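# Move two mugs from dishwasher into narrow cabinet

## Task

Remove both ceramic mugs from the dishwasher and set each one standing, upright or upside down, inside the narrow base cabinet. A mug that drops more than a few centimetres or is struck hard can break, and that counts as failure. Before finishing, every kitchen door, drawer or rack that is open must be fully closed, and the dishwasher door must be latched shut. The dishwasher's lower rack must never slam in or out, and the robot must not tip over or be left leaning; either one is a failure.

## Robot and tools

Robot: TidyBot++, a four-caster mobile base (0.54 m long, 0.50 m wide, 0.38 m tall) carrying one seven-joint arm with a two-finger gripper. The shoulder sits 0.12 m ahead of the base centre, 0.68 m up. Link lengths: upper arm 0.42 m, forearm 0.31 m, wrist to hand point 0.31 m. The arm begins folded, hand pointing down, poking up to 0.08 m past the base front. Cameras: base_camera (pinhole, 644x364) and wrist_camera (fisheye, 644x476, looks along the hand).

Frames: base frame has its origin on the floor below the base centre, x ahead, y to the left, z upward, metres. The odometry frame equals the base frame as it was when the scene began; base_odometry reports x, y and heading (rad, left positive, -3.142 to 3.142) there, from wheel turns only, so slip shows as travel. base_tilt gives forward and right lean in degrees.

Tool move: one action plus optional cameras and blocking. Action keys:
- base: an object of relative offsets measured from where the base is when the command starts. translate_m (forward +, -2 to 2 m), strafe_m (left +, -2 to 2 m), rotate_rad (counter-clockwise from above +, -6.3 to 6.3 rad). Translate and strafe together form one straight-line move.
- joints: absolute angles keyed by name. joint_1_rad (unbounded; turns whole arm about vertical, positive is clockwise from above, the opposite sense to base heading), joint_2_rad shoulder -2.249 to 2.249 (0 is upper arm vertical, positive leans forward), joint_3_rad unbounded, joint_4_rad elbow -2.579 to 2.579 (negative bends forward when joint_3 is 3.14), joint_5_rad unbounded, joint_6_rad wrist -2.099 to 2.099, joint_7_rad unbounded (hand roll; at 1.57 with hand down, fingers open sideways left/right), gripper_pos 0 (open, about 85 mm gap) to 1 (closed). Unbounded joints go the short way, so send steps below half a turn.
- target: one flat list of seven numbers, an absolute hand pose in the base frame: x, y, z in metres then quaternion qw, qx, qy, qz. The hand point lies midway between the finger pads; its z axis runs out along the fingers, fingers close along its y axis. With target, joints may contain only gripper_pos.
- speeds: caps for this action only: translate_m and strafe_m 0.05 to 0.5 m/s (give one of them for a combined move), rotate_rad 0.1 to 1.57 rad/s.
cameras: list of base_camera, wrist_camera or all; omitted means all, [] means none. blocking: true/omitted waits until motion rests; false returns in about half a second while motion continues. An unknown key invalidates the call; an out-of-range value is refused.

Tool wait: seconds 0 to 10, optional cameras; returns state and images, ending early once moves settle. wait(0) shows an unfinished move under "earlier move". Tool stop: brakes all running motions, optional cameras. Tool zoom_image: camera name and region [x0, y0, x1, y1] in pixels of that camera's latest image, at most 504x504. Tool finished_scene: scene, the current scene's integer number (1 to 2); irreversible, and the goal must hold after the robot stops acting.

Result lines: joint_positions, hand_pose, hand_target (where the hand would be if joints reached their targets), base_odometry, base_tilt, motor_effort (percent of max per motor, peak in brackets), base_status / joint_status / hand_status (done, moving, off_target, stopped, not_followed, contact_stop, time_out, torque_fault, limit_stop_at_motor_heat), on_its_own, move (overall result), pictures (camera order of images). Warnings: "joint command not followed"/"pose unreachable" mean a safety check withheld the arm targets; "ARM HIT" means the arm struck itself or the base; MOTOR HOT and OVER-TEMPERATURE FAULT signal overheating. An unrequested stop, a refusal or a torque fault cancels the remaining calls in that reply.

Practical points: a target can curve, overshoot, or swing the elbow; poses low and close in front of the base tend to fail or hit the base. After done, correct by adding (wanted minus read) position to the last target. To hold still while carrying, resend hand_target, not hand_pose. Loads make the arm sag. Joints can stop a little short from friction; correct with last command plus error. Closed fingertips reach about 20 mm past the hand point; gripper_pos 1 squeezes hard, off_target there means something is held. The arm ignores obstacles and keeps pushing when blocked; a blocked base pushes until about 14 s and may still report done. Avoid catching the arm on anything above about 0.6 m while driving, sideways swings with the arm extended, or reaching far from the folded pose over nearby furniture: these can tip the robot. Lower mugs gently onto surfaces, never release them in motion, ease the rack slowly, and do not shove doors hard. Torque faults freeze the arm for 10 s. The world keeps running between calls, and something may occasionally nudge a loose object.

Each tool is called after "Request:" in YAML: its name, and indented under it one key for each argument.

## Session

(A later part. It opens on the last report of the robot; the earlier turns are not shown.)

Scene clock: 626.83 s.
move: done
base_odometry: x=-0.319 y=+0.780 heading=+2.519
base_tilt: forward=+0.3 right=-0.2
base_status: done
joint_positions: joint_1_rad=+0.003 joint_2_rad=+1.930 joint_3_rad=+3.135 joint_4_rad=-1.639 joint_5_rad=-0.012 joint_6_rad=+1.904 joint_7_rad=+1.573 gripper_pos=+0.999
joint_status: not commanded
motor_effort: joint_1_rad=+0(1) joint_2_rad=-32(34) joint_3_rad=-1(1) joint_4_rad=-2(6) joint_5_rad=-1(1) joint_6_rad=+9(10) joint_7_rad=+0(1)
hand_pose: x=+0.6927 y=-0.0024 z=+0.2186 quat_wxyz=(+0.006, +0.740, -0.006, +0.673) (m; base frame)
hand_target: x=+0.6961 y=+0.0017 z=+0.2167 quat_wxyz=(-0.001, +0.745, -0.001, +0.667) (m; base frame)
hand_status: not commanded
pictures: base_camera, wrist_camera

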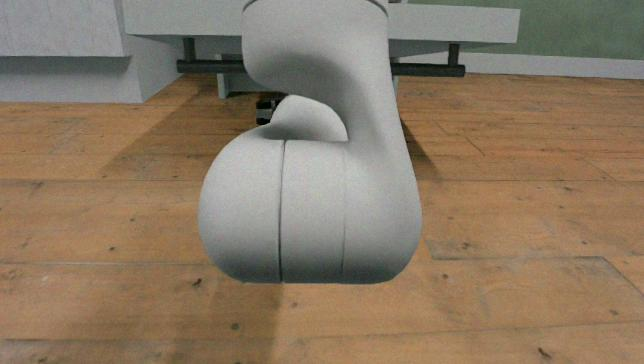

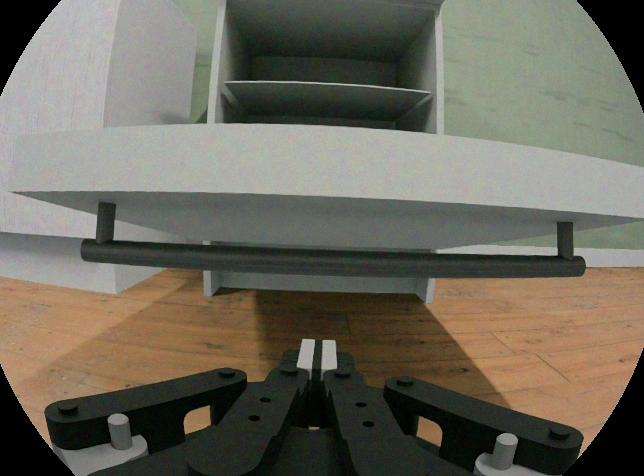

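Request:
move:
  joints: {"joint_2_rad":2.005,"joint_4_rad":-1.52,"joint_6_rad":1.87}
  cameras: []

Request:
move:
  base: {"translate_m":0.1}
  speeds: {"translate_m":0.1}
  cameras: ["wrist_camera"]

Scene clock: 630.73 s.
move: done
base_odometry: x=-0.319 y=+0.780 heading=+2.519
base_tilt: forward=+0.2 right=-0.2
base_status: not commanded
joint_positions: joint_1_rad=+0.003 joint_2_rad=+2.002 joint_3_rad=+3.135 joint_4_rad=-1.538 joint_5_rad=-0.012 joint_6_rad=+1.903 joint_7_rad=+1.573 gripper_pos=+0.999
joint_status: all done
motor_effort: joint_1_rad=+0(1) joint_2_rad=-32(33) joint_3_rad=-1(1) joint_4_rad=-2(3) joint_5_rad=-1(1) joint_6_rad=+9(10) joint_7_rad=+0(1)
hand_pose: x=+0.6898 y=-0.0026 z=+0.1957 quat_wxyz=(+0.006, +0.730, -0.006, +0.683) (m; base frame)
hand_target: x=+0.6933 y=+0.0017 z=+0.1871 quat_wxyz=(-0.001, +0.736, -0.001, +0.677) (m; base frame)
hand_status: not commanded
pictures: none
No camera images: "cameras" was empty.

Scene clock: 632.27 s.
move: done
base_odometry: x=-0.401 y=+0.839 heading=+2.519
base_tilt: forward=+0.3 right=-0.2
base_status: done
joint_positions: joint_1_rad=+0.003 joint_2_rad=+2.008 joint_3_rad=+3.135 joint_4_rad=-1.533 joint_5_rad=-0.012 joint_6_rad=+1.903 joint_7_rad=+1.573 gripper_pos=+0.999
joint_status: not commanded
motor_effort: joint_1_rad=+0(1) joint_2_rad=-31(33) joint_3_rad=-1(1) joint_4_rad=-1(3) joint_5_rad=-1(1) joint_6_rad=+9(10) joint_7_rad=+0(1)
hand_pose: x=+0.6886 y=-0.0026 z=+0.1934 quat_wxyz=(+0.006, +0.730, -0.006, +0.683) (m; base frame)
hand_target: x=+0.6933 y=+0.0017 z=+0.1871 quat_wxyz=(-0.001, +0.736, -0.001, +0.677) (m; base frame)
hand_status: not commanded
pictures: wrist_camera

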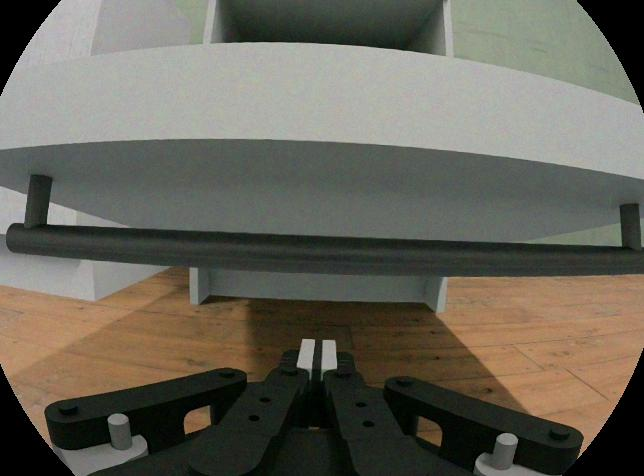

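Request:
move:
  base: {"translate_m":0.085}
  speeds: {"translate_m":0.06}

Scene clock: 635.63 s.
move: done
base_odometry: x=-0.470 y=+0.888 heading=+2.519
base_tilt: forward=+0.3 right=-0.2
base_status: done
joint_positions: joint_1_rad=+0.003 joint_2_rad=+2.009 joint_3_rad=+3.135 joint_4_rad=-1.532 joint_5_rad=-0.012 joint_6_rad=+1.903 joint_7_rad=+1.573 gripper_pos=+0.999
joint_status: not commanded
motor_effort: joint_1_rad=+0(1) joint_2_rad=-31(33) joint_3_rad=-1(1) joint_4_rad=-2(3) joint_5_rad=+0(1) joint_6_rad=+9(10) joint_7_rad=-1(1)
hand_pose: x=+0.6881 y=-0.0026 z=+0.1928 quat_wxyz=(+0.006, +0.731, -0.006, +0.683) (m; base frame)
hand_target: x=+0.6933 y=+0.0017 z=+0.1871 quat_wxyz=(-0.001, +0.736, -0.001, +0.677) (m; base frame)
hand_status: not commanded
pictures: base_camera, wrist_camera

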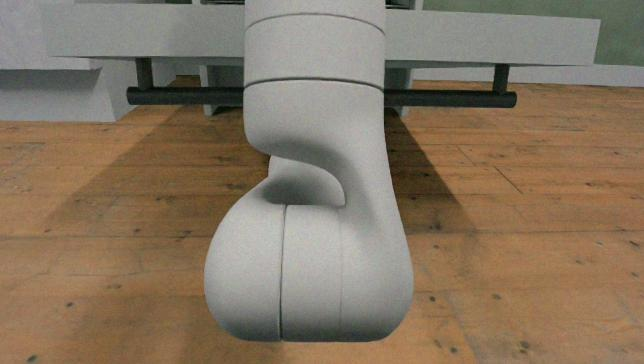

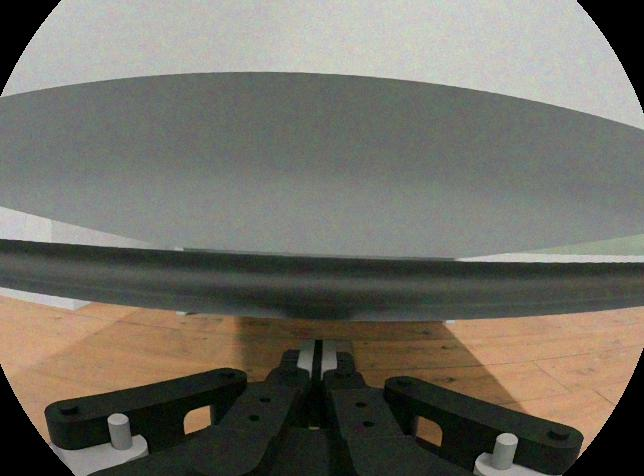

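Request:
move:
  base: {"translate_m":0.03}
  speeds: {"translate_m":0.05}
  cameras: ["wrist_camera"]

Scene clock: 637.77 s.
move: done
base_odometry: x=-0.494 y=+0.906 heading=+2.519
base_tilt: forward=+0.3 right=-0.2
base_status: done
joint_positions: joint_1_rad=+0.003 joint_2_rad=+2.010 joint_3_rad=+3.135 joint_4_rad=-1.532 joint_5_rad=-0.012 joint_6_rad=+1.903 joint_7_rad=+1.573 gripper_pos=+0.999
joint_status: not commanded
motor_effort: joint_1_rad=+0(1) joint_2_rad=-31(33) joint_3_rad=-1(1) joint_4_rad=-2(3) joint_5_rad=-1(1) joint_6_rad=+8(9) joint_7_rad=+0(1)
hand_pose: x=+0.6880 y=-0.0026 z=+0.1925 quat_wxyz=(+0.006, +0.731, -0.006, +0.683) (m; base frame)
hand_target: x=+0.6933 y=+0.0017 z=+0.1871 quat_wxyz=(-0.001, +0.736, -0.001, +0.677) (m; base frame)
hand_status: not commanded
pictures: wrist_camera

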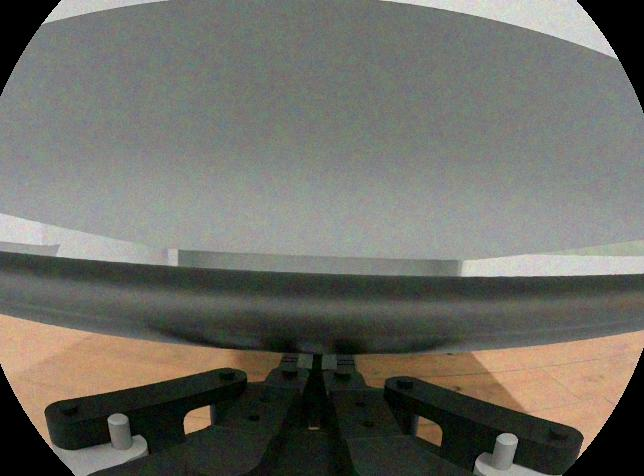

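Request:
move:
  joints: {"joint_2_rad":1.80,"joint_4_rad":-1.75,"joint_6_rad":1.97}

Scene clock: 643.77 s.
move: off_target
base_odometry: x=-0.494 y=+0.906 heading=+2.519
base_tilt: forward=+0.3 right=-0.2
base_status: not commanded
joint_positions: joint_1_rad=+0.003 joint_2_rad=+1.886 joint_3_rad=+3.135 joint_4_rad=-1.745 joint_5_rad=-0.012 joint_6_rad=+1.910 joint_7_rad=+1.573 gripper_pos=+0.999
joint_status: joint_2_rad off_target (ended at +1.886, target +1.800); the others done
motor_effort: joint_1_rad=+1(1) joint_2_rad=-39(39) joint_3_rad=+0(1) joint_4_rad=-1(4) joint_5_rad=-1(2) joint_6_rad=+14(16) joint_7_rad=-1(1)
hand_pose: x=+0.6789 y=-0.0021 z=+0.2273 quat_wxyz=(+0.006, +0.758, -0.006, +0.652) (m; base frame)
hand_target: x=+0.7152 y=+0.0017 z=+0.2949 quat_wxyz=(-0.001, +0.710, -0.001, +0.704) (m; base frame)
hand_status: not commanded
pictures: base_camera, wrist_camera

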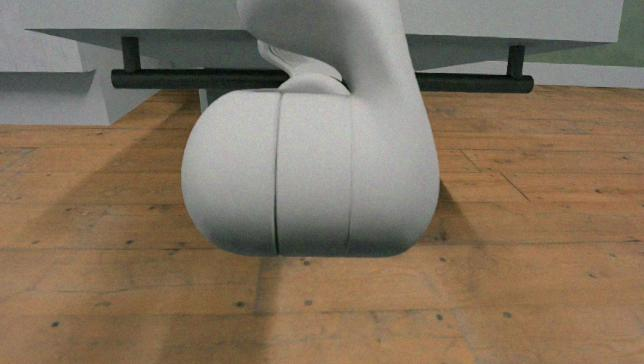

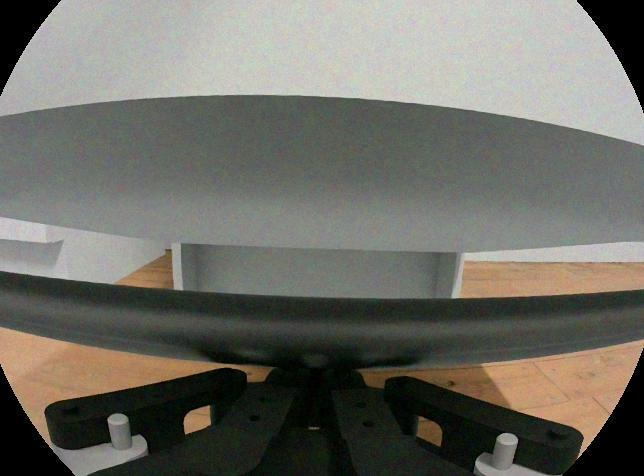

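Request:
move:
  joints: {"joint_2_rad":1.66,"joint_4_rad":-1.83,"joint_6_rad":2.03}

Request:
move:
  joints: {"joint_2_rad":1.52,"joint_4_rad":-1.90,"joint_6_rad":2.0}

Scene clock: 645.80 s.
move: off_target
base_odometry: x=-0.494 y=+0.906 heading=+2.519
base_tilt: forward=+0.3 right=-0.2
base_status: not commanded
joint_positions: joint_1_rad=+0.003 joint_2_rad=+1.735 joint_3_rad=+3.135 joint_4_rad=-1.833 joint_5_rad=-0.012 joint_6_rad=+1.982 joint_7_rad=+1.573 gripper_pos=+0.999
joint_status: joint_2_rad off_target (ended at +1.735, target +1.660); the others done
motor_effort: joint_1_rad=+0(1) joint_2_rad=-41(46) joint_3_rad=-1(1) joint_4_rad=+1(3) joint_5_rad=-1(2) joint_6_rad=+13(18) joint_7_rad=-1(1)
hand_pose: x=+0.7152 y=-0.0021 z=+0.3220 quat_wxyz=(+0.005, +0.713, -0.005, +0.702) (m; base frame)
hand_target: x=+0.7401 y=+0.0017 z=+0.3833 quat_wxyz=(-0.001, +0.667, -0.001, +0.745) (m; base frame)
hand_status: not commanded
pictures: base_camera, wrist_camera

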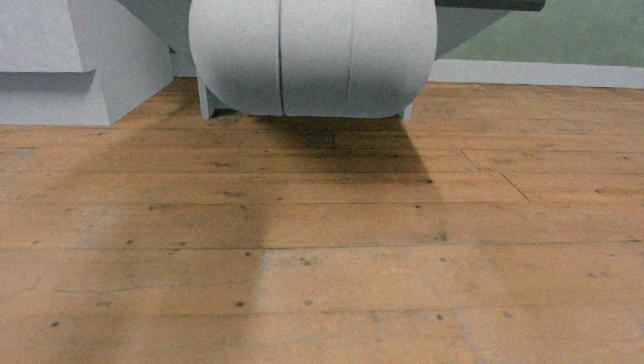

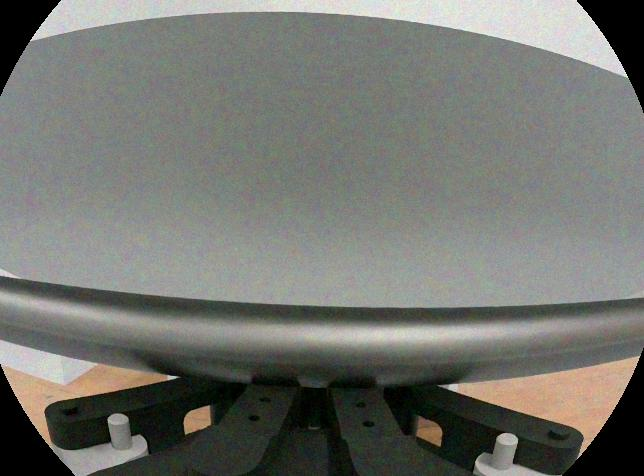

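Scene clock: 646.97 s.
move: off_target
base_odometry: x=-0.494 y=+0.906 heading=+2.519
base_tilt: forward=+0.3 right=-0.2
base_status: not commanded
joint_positions: joint_1_rad=+0.003 joint_2_rad=+1.593 joint_3_rad=+3.135 joint_4_rad=-1.899 joint_5_rad=-0.012 joint_6_rad=+1.978 joint_7_rad=+1.573 gripper_pos=+0.999
joint_status: joint_2_rad off_target (ended at +1.593, target +1.520); the others done
motor_effort: joint_1_rad=+1(3) joint_2_rad=-41(48) joint_3_rad=-1(1) joint_4_rad=+2(4) joint_5_rad=-1(3) joint_6_rad=+11(17) joint_7_rad=+0(1)
hand_pose: x=+0.7427 y=-0.0019 z=+0.3953 quat_wxyz=(+0.005, +0.686, -0.005, +0.727) (m; base frame)
hand_target: x=+0.7606 y=+0.0018 z=+0.4477 quat_wxyz=(-0.001, +0.652, -0.001, +0.758) (m; base frame)
hand_status: not commanded
pictures: base_camera, wrist_camera

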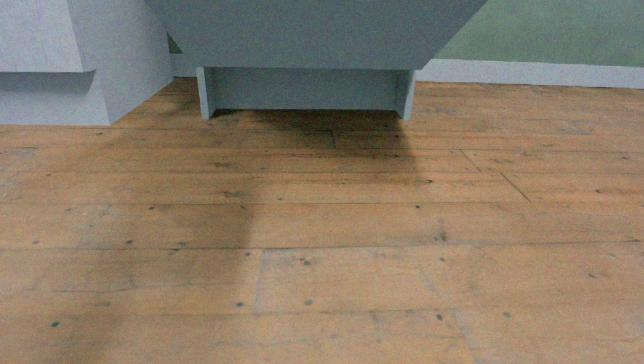

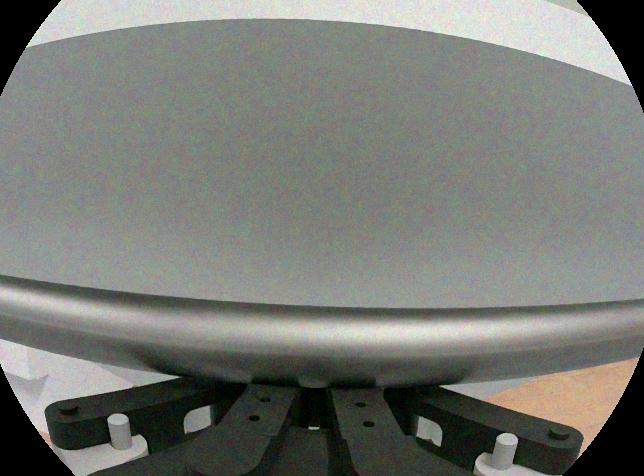

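Request:
move:
  joints: {"joint_2_rad":1.35,"joint_4_rad":-1.945,"joint_6_rad":1.84}
  cameras: ["wrist_camera"]

Request:
move:
  joints: {"joint_2_rad":1.16,"joint_4_rad":-1.895,"joint_6_rad":1.58}

Scene clock: 649.23 s.
move: off_target
base_odometry: x=-0.494 y=+0.906 heading=+2.519
base_tilt: forward=+0.3 right=-0.2
base_status: not commanded
joint_positions: joint_1_rad=+0.003 joint_2_rad=+1.424 joint_3_rad=+3.135 joint_4_rad=-1.954 joint_5_rad=-0.012 joint_6_rad=+1.852 joint_7_rad=+1.573 gripper_pos=+0.999
joint_status: joint_2_rad off_target (ended at +1.424, target +1.350); the others done
motor_effort: joint_1_rad=+0(3) joint_2_rad=-43(49) joint_3_rad=-1(1) joint_4_rad=+4(7) joint_5_rad=-1(2) joint_6_rad=+12(14) joint_7_rad=-1(1)
hand_pose: x=+0.7725 y=-0.0018 z=+0.4516 quat_wxyz=(+0.004, +0.691, -0.005, +0.723) (m; base frame)
hand_target: x=+0.7907 y=+0.0019 z=+0.4993 quat_wxyz=(-0.001, +0.665, -0.001, +0.747) (m; base frame)
hand_status: not commanded
pictures: wrist_camera

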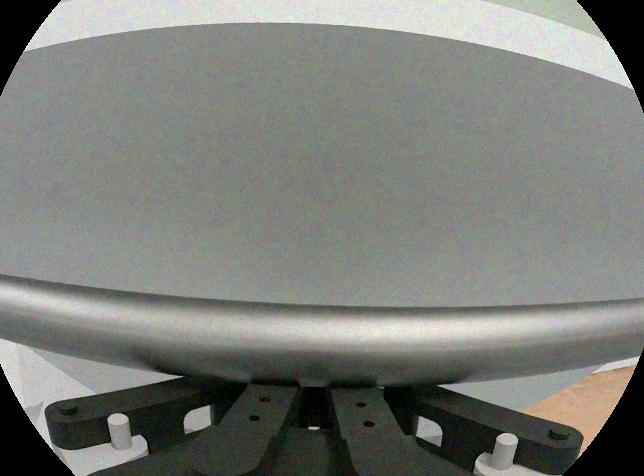

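Scene clock: 650.47 s.
move: off_target
base_odometry: x=-0.494 y=+0.906 heading=+2.519
base_tilt: forward=+0.3 right=-0.2
base_status: not commanded
joint_positions: joint_1_rad=+0.002 joint_2_rad=+1.252 joint_3_rad=+3.135 joint_4_rad=-1.921 joint_5_rad=-0.012 joint_6_rad=+1.584 joint_7_rad=+1.573 gripper_pos=+0.999
joint_status: joint_2_rad off_target (ended at +1.252, target +1.160); the others done
motor_effort: joint_1_rad=+0(3) joint_2_rad=-47(50) joint_3_rad=-1(1) joint_4_rad=+7(9) joint_5_rad=-1(3) joint_6_rad=+15(16) joint_7_rad=+0(1)
hand_pose: x=+0.8199 y=-0.0009 z=+0.4937 quat_wxyz=(+0.003, +0.714, -0.006, +0.701) (m; base frame)
hand_target: x=+0.8418 y=+0.0020 z=+0.5665 quat_wxyz=(-0.001, +0.672, -0.001, +0.740) (m; base frame)
hand_status: not commanded
pictures: base_camera, wrist_camera

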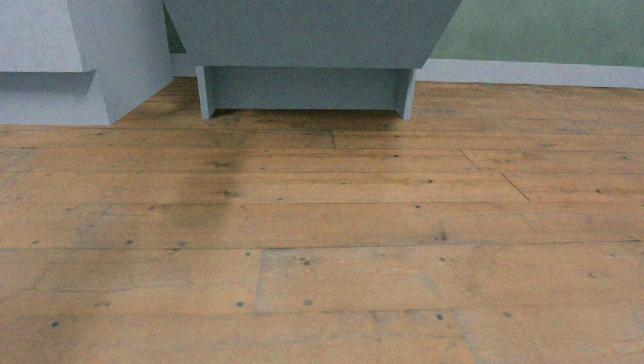

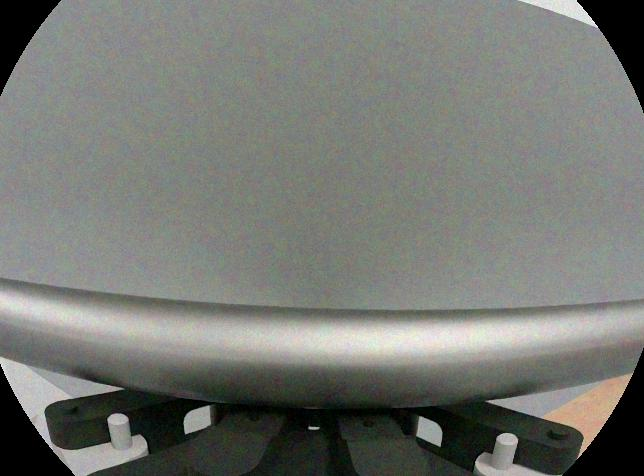

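Request:
move:
  joints: {"joint_2_rad":1.06,"joint_4_rad":-1.82,"joint_6_rad":1.43}
  cameras: ["wrist_camera"]

Request:
move:
  joints: {"joint_2_rad":0.98,"joint_4_rad":-1.72,"joint_6_rad":1.27}

Scene clock: 652.73 s.
move: off_target
base_odometry: x=-0.494 y=+0.906 heading=+2.519
base_tilt: forward=+0.3 right=-0.2
base_status: not commanded
joint_positions: joint_1_rad=+0.002 joint_2_rad=+1.161 joint_3_rad=+3.135 joint_4_rad=-1.852 joint_5_rad=-0.012 joint_6_rad=+1.431 joint_7_rad=+1.573 gripper_pos=+0.999
joint_status: joint_2_rad off_target (ended at +1.160, target +1.060); the others done
motor_effort: joint_1_rad=+0(2) joint_2_rad=-50(52) joint_3_rad=-1(2) joint_4_rad=+11(14) joint_5_rad=-1(2) joint_6_rad=+15(17) joint_7_rad=+0(1)
hand_pose: x=+0.8564 y=-0.0007 z=+0.5345 quat_wxyz=(+0.002, +0.711, -0.006, +0.703) (m; base frame)
hand_target: x=+0.8764 y=+0.0020 z=+0.6214 quat_wxyz=(-0.001, +0.663, -0.001, +0.748) (m; base frame)
hand_status: not commanded
pictures: wrist_camera

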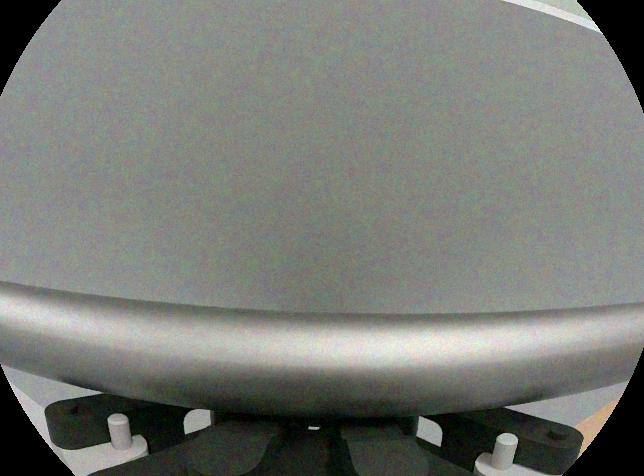

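Scene clock: 653.87 s.
move: off_target
base_odometry: x=-0.494 y=+0.906 heading=+2.519
base_tilt: forward=+0.3 right=-0.2
base_status: not commanded
joint_positions: joint_1_rad=+0.002 joint_2_rad=+1.072 joint_3_rad=+3.135 joint_4_rad=-1.762 joint_5_rad=-0.012 joint_6_rad=+1.271 joint_7_rad=+1.573 gripper_pos=+0.999
joint_status: joint_2_rad off_target (ended at +1.072, target +0.980); joint_4_rad off_target (ended at -1.762, target -1.720); the others done
motor_effort: joint_1_rad=+0(2) joint_2_rad=-51(53) joint_3_rad=-1(1) joint_4_rad=+16(20) joint_5_rad=-1(2) joint_6_rad=+14(16) joint_7_rad=+0(1)
hand_pose: x=+0.8949 y=-0.0005 z=+0.5859 quat_wxyz=(+0.001, +0.704, -0.006, +0.710) (m; base frame)
hand_target: x=+0.9110 y=+0.0021 z=+0.6757 quat_wxyz=(-0.001, +0.656, +0.000, +0.755) (m; base frame)
hand_status: not commanded
pictures: base_camera, wrist_camera

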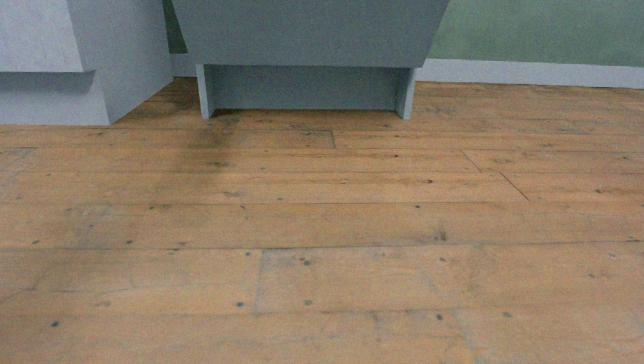

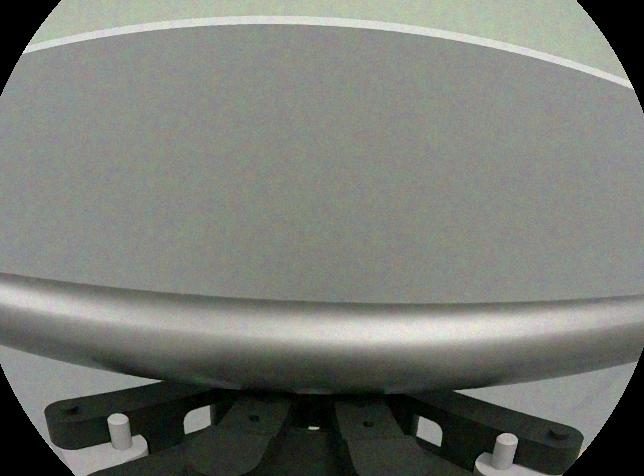

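Request:
move:
  joints: {"joint_2_rad":0.97,"joint_4_rad":-1.54,"joint_6_rad":1.08}
  cameras: ["wrist_camera"]

Request:
move:
  joints: {"joint_2_rad":0.98,"joint_4_rad":-1.39,"joint_6_rad":0.91}

Scene clock: 656.17 s.
move: off_target
base_odometry: x=-0.494 y=+0.906 heading=+2.519
base_tilt: forward=+0.3 right=-0.2
base_status: not commanded
joint_positions: joint_1_rad=+0.002 joint_2_rad=+1.050 joint_3_rad=+3.135 joint_4_rad=-1.584 joint_5_rad=-0.012 joint_6_rad=+1.106 joint_7_rad=+1.573 gripper_pos=+0.999
joint_status: joint_2_rad off_target (ended at +1.050, target +0.970); joint_4_rad off_target (ended at -1.584, target -1.540); the others done
motor_effort: joint_1_rad=+0(2) joint_2_rad=-50(52) joint_3_rad=-1(1) joint_4_rad=+20(21) joint_5_rad=-1(2) joint_6_rad=+12(14) joint_7_rad=+0(1)
hand_pose: x=+0.9477 y=-0.0003 z=+0.6296 quat_wxyz=(+0.000, +0.692, -0.007, +0.722) (m; base frame)
hand_target: x=+0.9599 y=+0.0021 z=+0.7096 quat_wxyz=(-0.001, +0.656, +0.000, +0.755) (m; base frame)
hand_status: not commanded
pictures: wrist_camera

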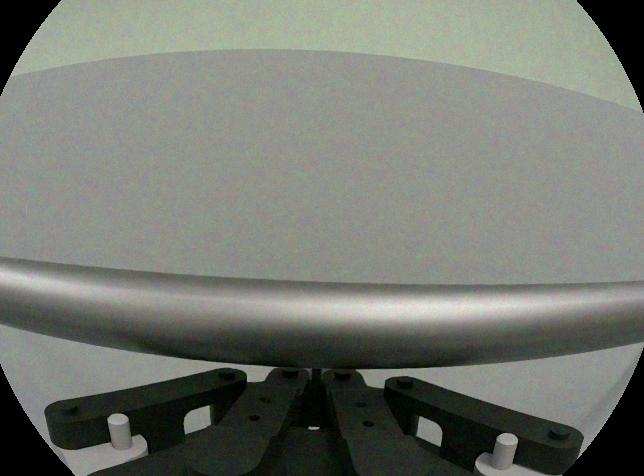

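Scene clock: 657.23 s.
move: off_target
base_odometry: x=-0.494 y=+0.906 heading=+2.519
base_tilt: forward=+0.3 right=-0.2
base_status: not commanded
joint_positions: joint_1_rad=+0.002 joint_2_rad=+1.050 joint_3_rad=+3.135 joint_4_rad=-1.432 joint_5_rad=-0.012 joint_6_rad=+0.938 joint_7_rad=+1.573 gripper_pos=+0.999
joint_status: joint_2_rad off_target (ended at +1.050, target +0.980); joint_4_rad off_target (ended at -1.432, target -1.390); the others done
motor_effort: joint_1_rad=+0(2) joint_2_rad=-50(52) joint_3_rad=-1(1) joint_4_rad=+21(23) joint_5_rad=-1(2) joint_6_rad=+11(13) joint_7_rad=+0(1)
hand_pose: x=+0.9877 y=-0.0001 z=+0.6513 quat_wxyz=(-0.001, +0.697, -0.007, +0.717) (m; base frame)
hand_target: x=+0.9970 y=+0.0021 z=+0.7253 quat_wxyz=(-0.001, +0.667, +0.000, +0.745) (m; base frame)
hand_status: not commanded
pictures: base_camera, wrist_camera

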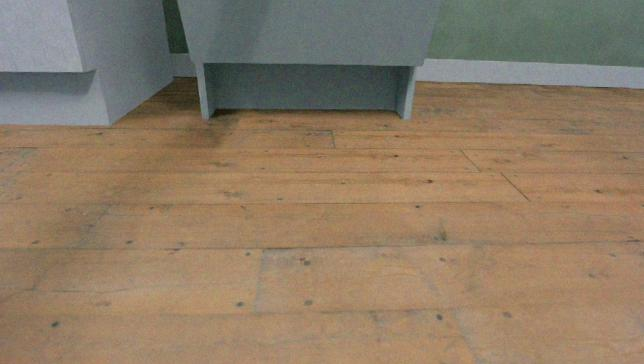

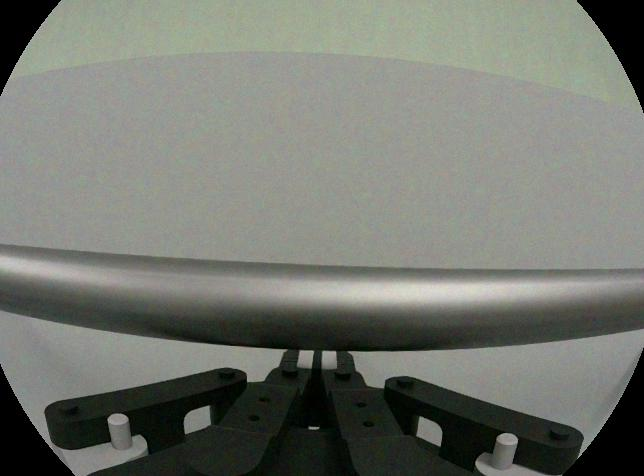

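Request:
move:
  base: {"translate_m":0.08}
  speeds: {"translate_m":0.08}
  joints: {"joint_2_rad":0.96,"joint_4_rad":-1.40,"joint_6_rad":0.93}

Scene clock: 659.60 s.
move: off_target
base_odometry: x=-0.559 y=+0.953 heading=+2.519
base_tilt: forward=+0.3 right=-0.2
base_status: done
joint_positions: joint_1_rad=+0.002 joint_2_rad=+1.019 joint_3_rad=+3.135 joint_4_rad=-1.428 joint_5_rad=-0.012 joint_6_rad=+0.938 joint_7_rad=+1.573 gripper_pos=+0.999
joint_status: joint_2_rad off_target (ended at +1.019, target +0.960); the others done
motor_effort: joint_1_rad=-1(2) joint_2_rad=-49(54) joint_3_rad=-1(1) joint_4_rad=+20(25) joint_5_rad=-1(2) joint_6_rad=+10(12) joint_7_rad=+0(1)
hand_pose: x=+0.9891 y=-0.0001 z=+0.6796 quat_wxyz=(-0.001, +0.685, -0.007, +0.728) (m; base frame)
hand_target: x=+0.9933 y=+0.0021 z=+0.7437 quat_wxyz=(-0.001, +0.656, +0.000, +0.755) (m; base frame)
hand_status: not commanded
pictures: base_camera, wrist_camera

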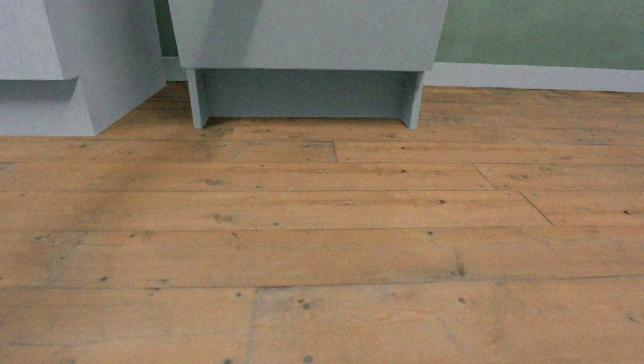

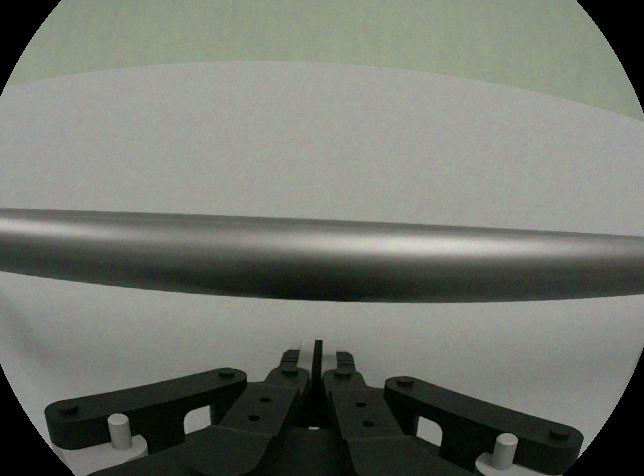

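Now the fingertip pushes the door surface. Keep driving forward.

Request:
move:
  base: {"translate_m":0.06}
  speeds: {"translate_m":0.08}
  cameras: ["wrist_camera"]

Request:
move:
  base: {"translate_m":0.05}
  speeds: {"translate_m":0.08}

Scene clock: 661.77 s.
move: done
base_odometry: x=-0.608 y=+0.988 heading=+2.519
base_tilt: forward=+0.3 right=-0.2
base_status: done
joint_positions: joint_1_rad=+0.002 joint_2_rad=+1.010 joint_3_rad=+3.135 joint_4_rad=-1.423 joint_5_rad=-0.012 joint_6_rad=+0.938 joint_7_rad=+1.573 gripper_pos=+0.999
joint_status: not commanded
motor_effort: joint_1_rad=-1(1) joint_2_rad=-47(50) joint_3_rad=-1(1) joint_4_rad=+19(25) joint_5_rad=-1(2) joint_6_rad=+9(11) joint_7_rad=+0(1)
hand_pose: x=+0.9903 y=-0.0001 z=+0.6903 quat_wxyz=(-0.001, +0.680, -0.007, +0.733) (m; base frame)
hand_target: x=+0.9933 y=+0.0021 z=+0.7437 quat_wxyz=(-0.001, +0.656, +0.000, +0.755) (m; base frame)
hand_status: not commanded
pictures: wrist_camera

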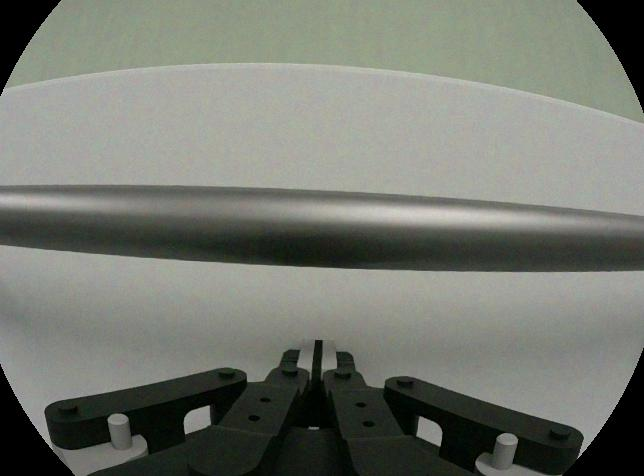

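Scene clock: 663.00 s.
move: done
base_odometry: x=-0.649 y=+1.017 heading=+2.519
base_tilt: forward=+0.3 right=-0.2
base_status: done
joint_positions: joint_1_rad=+0.002 joint_2_rad=+1.005 joint_3_rad=+3.135 joint_4_rad=-1.413 joint_5_rad=-0.012 joint_6_rad=+0.938 joint_7_rad=+1.573 gripper_pos=+0.999
joint_status: not commanded
motor_effort: joint_1_rad=-1(3) joint_2_rad=-47(49) joint_3_rad=-1(1) joint_4_rad=+19(26) joint_5_rad=-1(2) joint_6_rad=+9(10) joint_7_rad=-1(1)
hand_pose: x=+0.9922 y=-0.0001 z=+0.6998 quat_wxyz=(-0.001, +0.675, -0.007, +0.738) (m; base frame)
hand_target: x=+0.9933 y=+0.0021 z=+0.7437 quat_wxyz=(-0.001, +0.656, +0.000, +0.755) (m; base frame)
hand_status: not commanded
pictures: base_camera, wrist_camera

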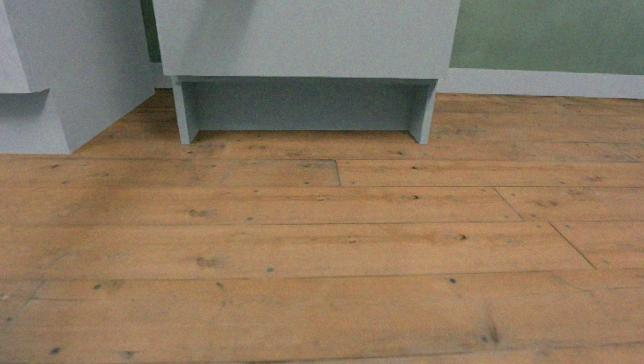

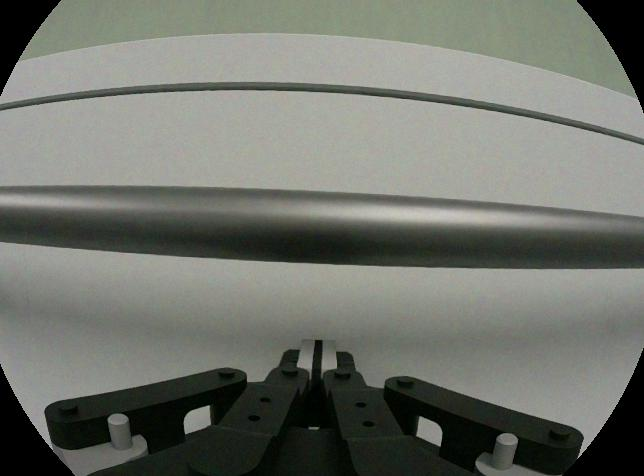

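Near closed. Push to latch.

Request:
move:
  base: {"translate_m":0.04}
  speeds: {"translate_m":0.1}

Request:
move:
  base: {"translate_m":0.04}
  speeds: {"translate_m":0.1}

Scene clock: 665.90 s.
move: time_out
base_odometry: x=-0.678 y=+1.038 heading=+2.519
base_tilt: forward=+0.2 right=-0.2
base_status: translate_m time_out (by the wheels' count: +0.036 of +0.040)
joint_positions: joint_1_rad=+0.002 joint_2_rad=+0.934 joint_3_rad=+3.135 joint_4_rad=-1.557 joint_5_rad=-0.012 joint_6_rad=+0.975 joint_7_rad=+1.573 gripper_pos=+0.999
joint_status: not commanded
on_its_own: joint_2_rad moved -0.071 to your old target +0.960
motor_effort: joint_1_rad=-1(4) joint_2_rad=-36(48) joint_3_rad=+0(1) joint_4_rad=+46(50) joint_5_rad=-1(1) joint_6_rad=+3(10) joint_7_rad=+0(1)
hand_pose: x=+0.9585 y=-0.0003 z=+0.6989 quat_wxyz=(-0.001, +0.688, -0.007, +0.726) (m; base frame)
hand_target: x=+0.9933 y=+0.0021 z=+0.7437 quat_wxyz=(-0.001, +0.656, +0.000, +0.755) (m; base frame)
hand_status: not commanded
pictures: base_camera, wrist_camera

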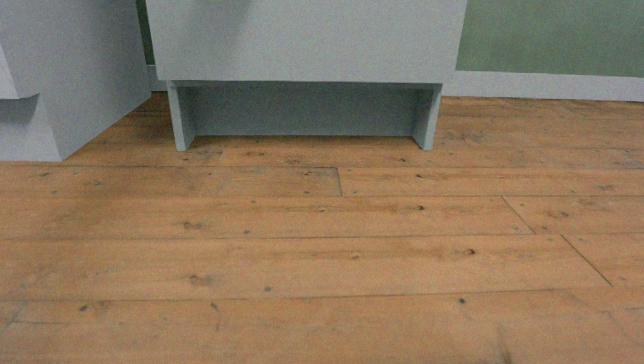

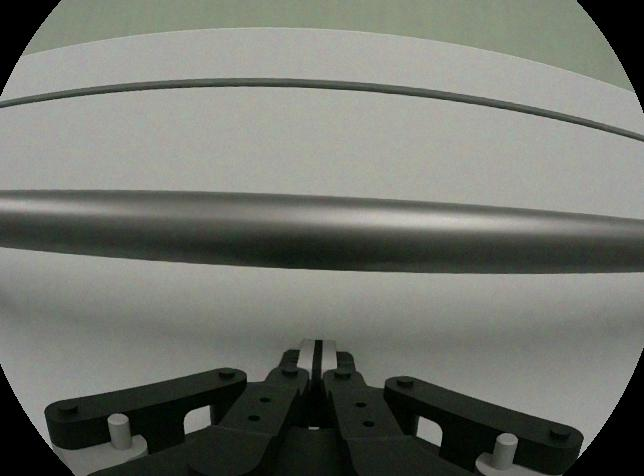

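not run: a stop that you did not command came earlier in this reply.

Request:
move:
  base: {"translate_m":0.03}
  speeds: {"translate_m":0.1}
  cameras: ["wrist_camera"]

Scene clock: 668.73 s.
move: time_out
base_odometry: x=-0.699 y=+1.053 heading=+2.517
base_tilt: forward=+0.2 right=-0.2
base_status: translate_m time_out (by the wheels' count: +0.026 of +0.030)
joint_positions: joint_1_rad=+0.005 joint_2_rad=+0.923 joint_3_rad=+3.135 joint_4_rad=-1.576 joint_5_rad=-0.012 joint_6_rad=+0.976 joint_7_rad=+1.573 gripper_pos=+0.999
joint_status: not commanded
motor_effort: joint_1_rad=-2(6) joint_2_rad=-34(40) joint_3_rad=-1(3) joint_4_rad=+50(57) joint_5_rad=+0(2) joint_6_rad=+2(7) joint_7_rad=+0(1)
hand_pose: x=+0.9539 y=-0.0023 z=+0.6989 quat_wxyz=(+0.000, +0.690, -0.008, +0.724) (m; base frame)
hand_target: x=+0.9933 y=+0.0021 z=+0.7437 quat_wxyz=(-0.001, +0.656, +0.000, +0.755) (m; base frame)
hand_status: not commanded
pictures: wrist_camera

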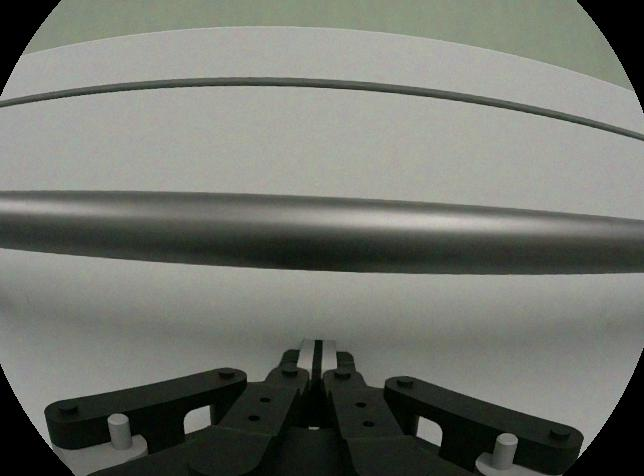

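Request:
move:
  base: {"translate_m":-0.3}
  speeds: {"translate_m":0.15}
  cameras: ["wrist_camera"]

Request:
move:
  base: {"translate_m":-0.4}
  joints: {"joint_1_rad":0,"joint_2_rad":-0.3,"joint_4_rad":-1.4,"joint_6_rad":-0.9,"joint_7_rad":1.57}

Request:
zoom_image:
  camera: "wrist_camera"
  region: [150, 100, 450, 350]

Scene clock: 672.80 s.
move: done
base_odometry: x=-0.456 y=+0.877 heading=+2.518
base_tilt: forward=+0.3 right=-0.2
base_status: done
joint_positions: joint_1_rad=+0.004 joint_2_rad=+0.983 joint_3_rad=+3.135 joint_4_rad=-1.396 joint_5_rad=-0.012 joint_6_rad=+0.939 joint_7_rad=+1.573 gripper_pos=+0.999
joint_status: not commanded
motor_effort: joint_1_rad=+0(2) joint_2_rad=-46(51) joint_3_rad=-1(2) joint_4_rad=+17(47) joint_5_rad=-1(2) joint_6_rad=+9(12) joint_7_rad=+0(1)
hand_pose: x=+0.9948 y=-0.0024 z=+0.7288 quat_wxyz=(+0.000, +0.659, -0.008, +0.752) (m; base frame)
hand_target: x=+0.9933 y=+0.0021 z=+0.7437 quat_wxyz=(-0.001, +0.656, +0.000, +0.755) (m; base frame)
hand_status: not commanded
pictures: wrist_camera

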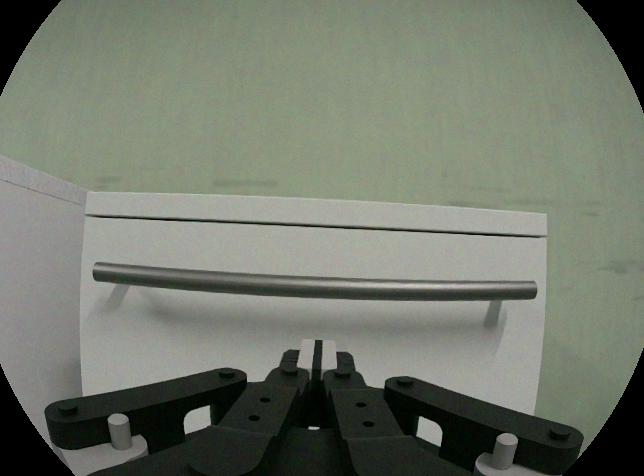

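Scene clock: 675.83 s.
move: done
base_odometry: x=-0.131 y=+0.644 heading=+2.518
base_tilt: forward=+0.2 right=-0.2
base_status: done
joint_positions: joint_1_rad=+0.004 joint_2_rad=-0.280 joint_3_rad=+3.135 joint_4_rad=-1.396 joint_5_rad=-0.012 joint_6_rad=-0.859 joint_7_rad=+1.573 gripper_pos=+0.999
joint_status: all done
motor_effort: joint_1_rad=+0(2) joint_2_rad=-8(52) joint_3_rad=+0(1) joint_4_rad=+21(23) joint_5_rad=-1(1) joint_6_rad=+8(10) joint_7_rad=-1(1)
hand_pose: x=+0.5711 y=+0.0062 z=+1.1018 quat_wxyz=(-0.005, +0.835, +0.002, +0.551) (m; base frame)
hand_target: x=+0.5579 y=+0.0022 z=+1.0968 quat_wxyz=(+0.000, +0.841, +0.000, +0.540) (m; base frame)
hand_status: not commanded
pictures: base_camera, wrist_camera

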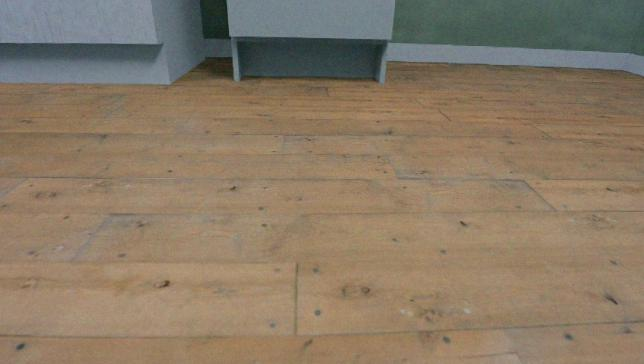

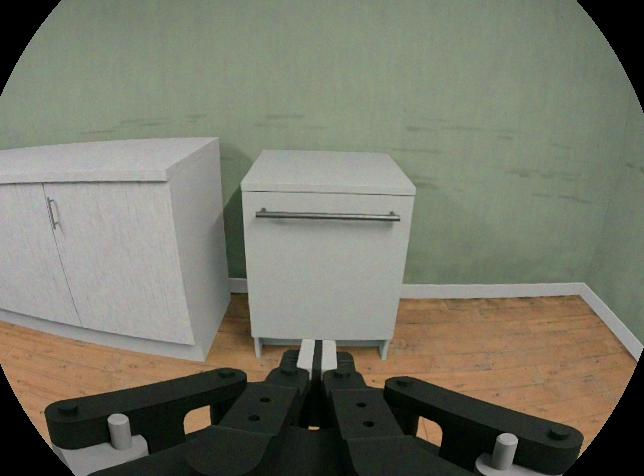

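Scaled by 1.680.

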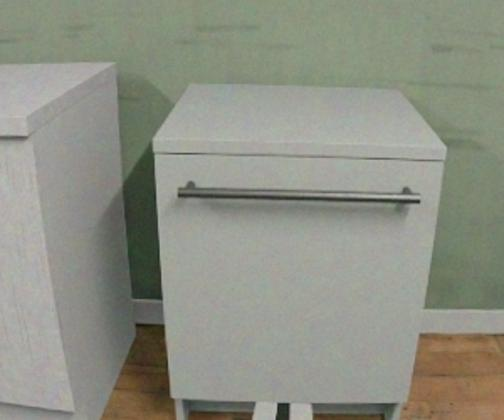

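Request:
move:
  base: {"rotate_rad":-1.25}

Request:
zoom_image:
  camera: "wrist_camera"
  region: [200, 100, 440, 340]

Request:
move:
  base: {"rotate_rad":-0.8}

Request:
zoom_image:
  camera: "wrist_camera"
  region: [200, 100, 440, 340]

Scene clock: 679.93 s.
move: done
base_odometry: x=-0.131 y=+0.644 heading=+1.268
base_tilt: forward=+0.2 right=-0.2
base_status: done
joint_positions: joint_1_rad=+0.004 joint_2_rad=-0.280 joint_3_rad=+3.137 joint_4_rad=-1.396 joint_5_rad=-0.012 joint_6_rad=-0.861 joint_7_rad=+1.573 gripper_pos=+0.999
joint_status: not commanded
motor_effort: joint_1_rad=+0(2) joint_2_rad=-8(11) joint_3_rad=+1(2) joint_4_rad=+21(22) joint_5_rad=-1(2) joint_6_rad=+8(9) joint_7_rad=+0(1)
hand_pose: x=+0.5708 y=+0.0050 z=+1.1011 quat_wxyz=(-0.005, +0.835, +0.001, +0.550) (m; base frame)
hand_target: x=+0.5579 y=+0.0022 z=+1.0968 quat_wxyz=(+0.000, +0.841, +0.000, +0.540) (m; base frame)
hand_status: not commanded
pictures: base_camera, wrist_camera

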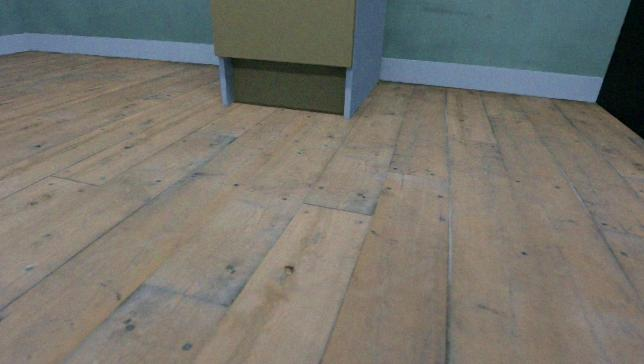

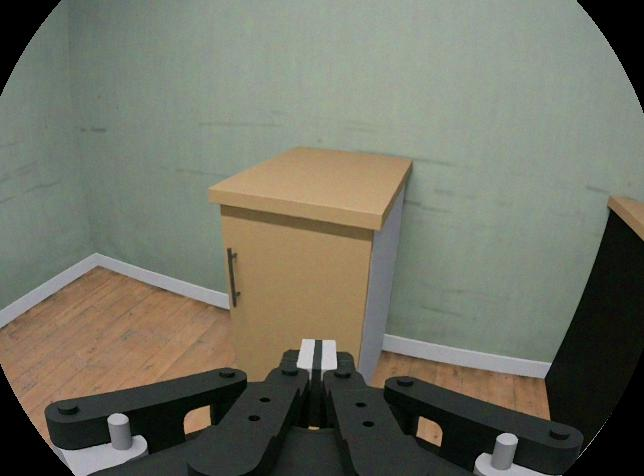

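Scaled by 2.100.

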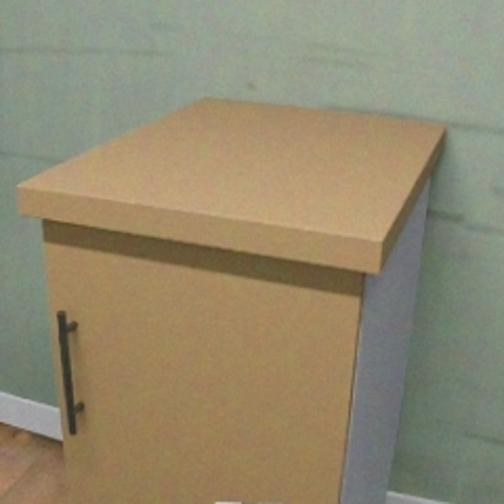

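Scene clock: 681.67 s.
move: done
base_odometry: x=-0.131 y=+0.644 heading=+0.468
base_tilt: forward=+0.2 right=-0.2
base_status: done
joint_positions: joint_1_rad=+0.004 joint_2_rad=-0.280 joint_3_rad=+3.138 joint_4_rad=-1.396 joint_5_rad=-0.012 joint_6_rad=-0.861 joint_7_rad=+1.573 gripper_pos=+0.999
joint_status: not commanded
motor_effort: joint_1_rad=+0(2) joint_2_rad=-8(10) joint_3_rad=+0(3) joint_4_rad=+20(22) joint_5_rad=-1(2) joint_6_rad=+8(9) joint_7_rad=+0(1)
hand_pose: x=+0.5708 y=+0.0043 z=+1.1010 quat_wxyz=(-0.005, +0.835, +0.000, +0.550) (m; base frame)
hand_target: x=+0.5579 y=+0.0022 z=+1.0968 quat_wxyz=(+0.000, +0.841, +0.000, +0.540) (m; base frame)
hand_status: not commanded
pictures: base_camera, wrist_camera

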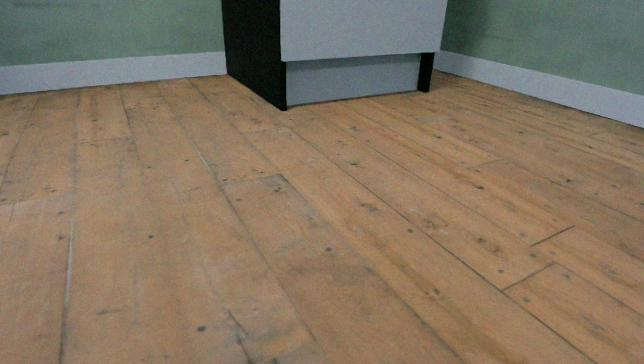

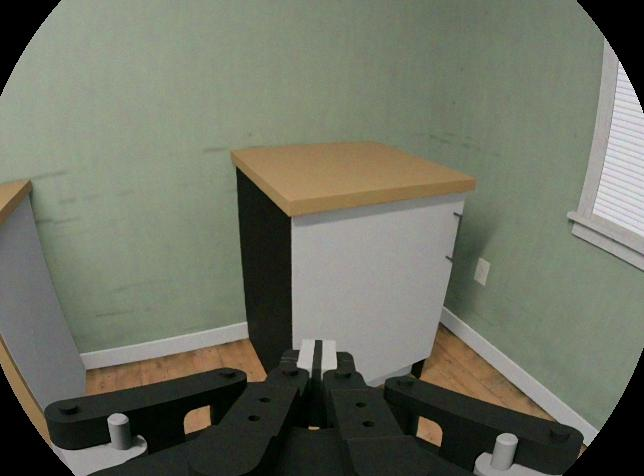

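Scaled by 2.100.

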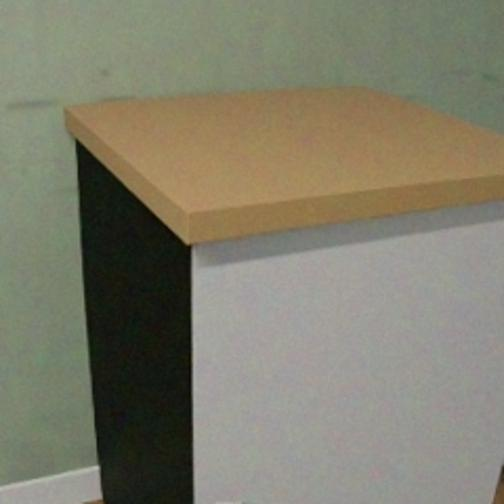

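Request:
finished_scene:
  scene: 1

The scene is finished: the task was done.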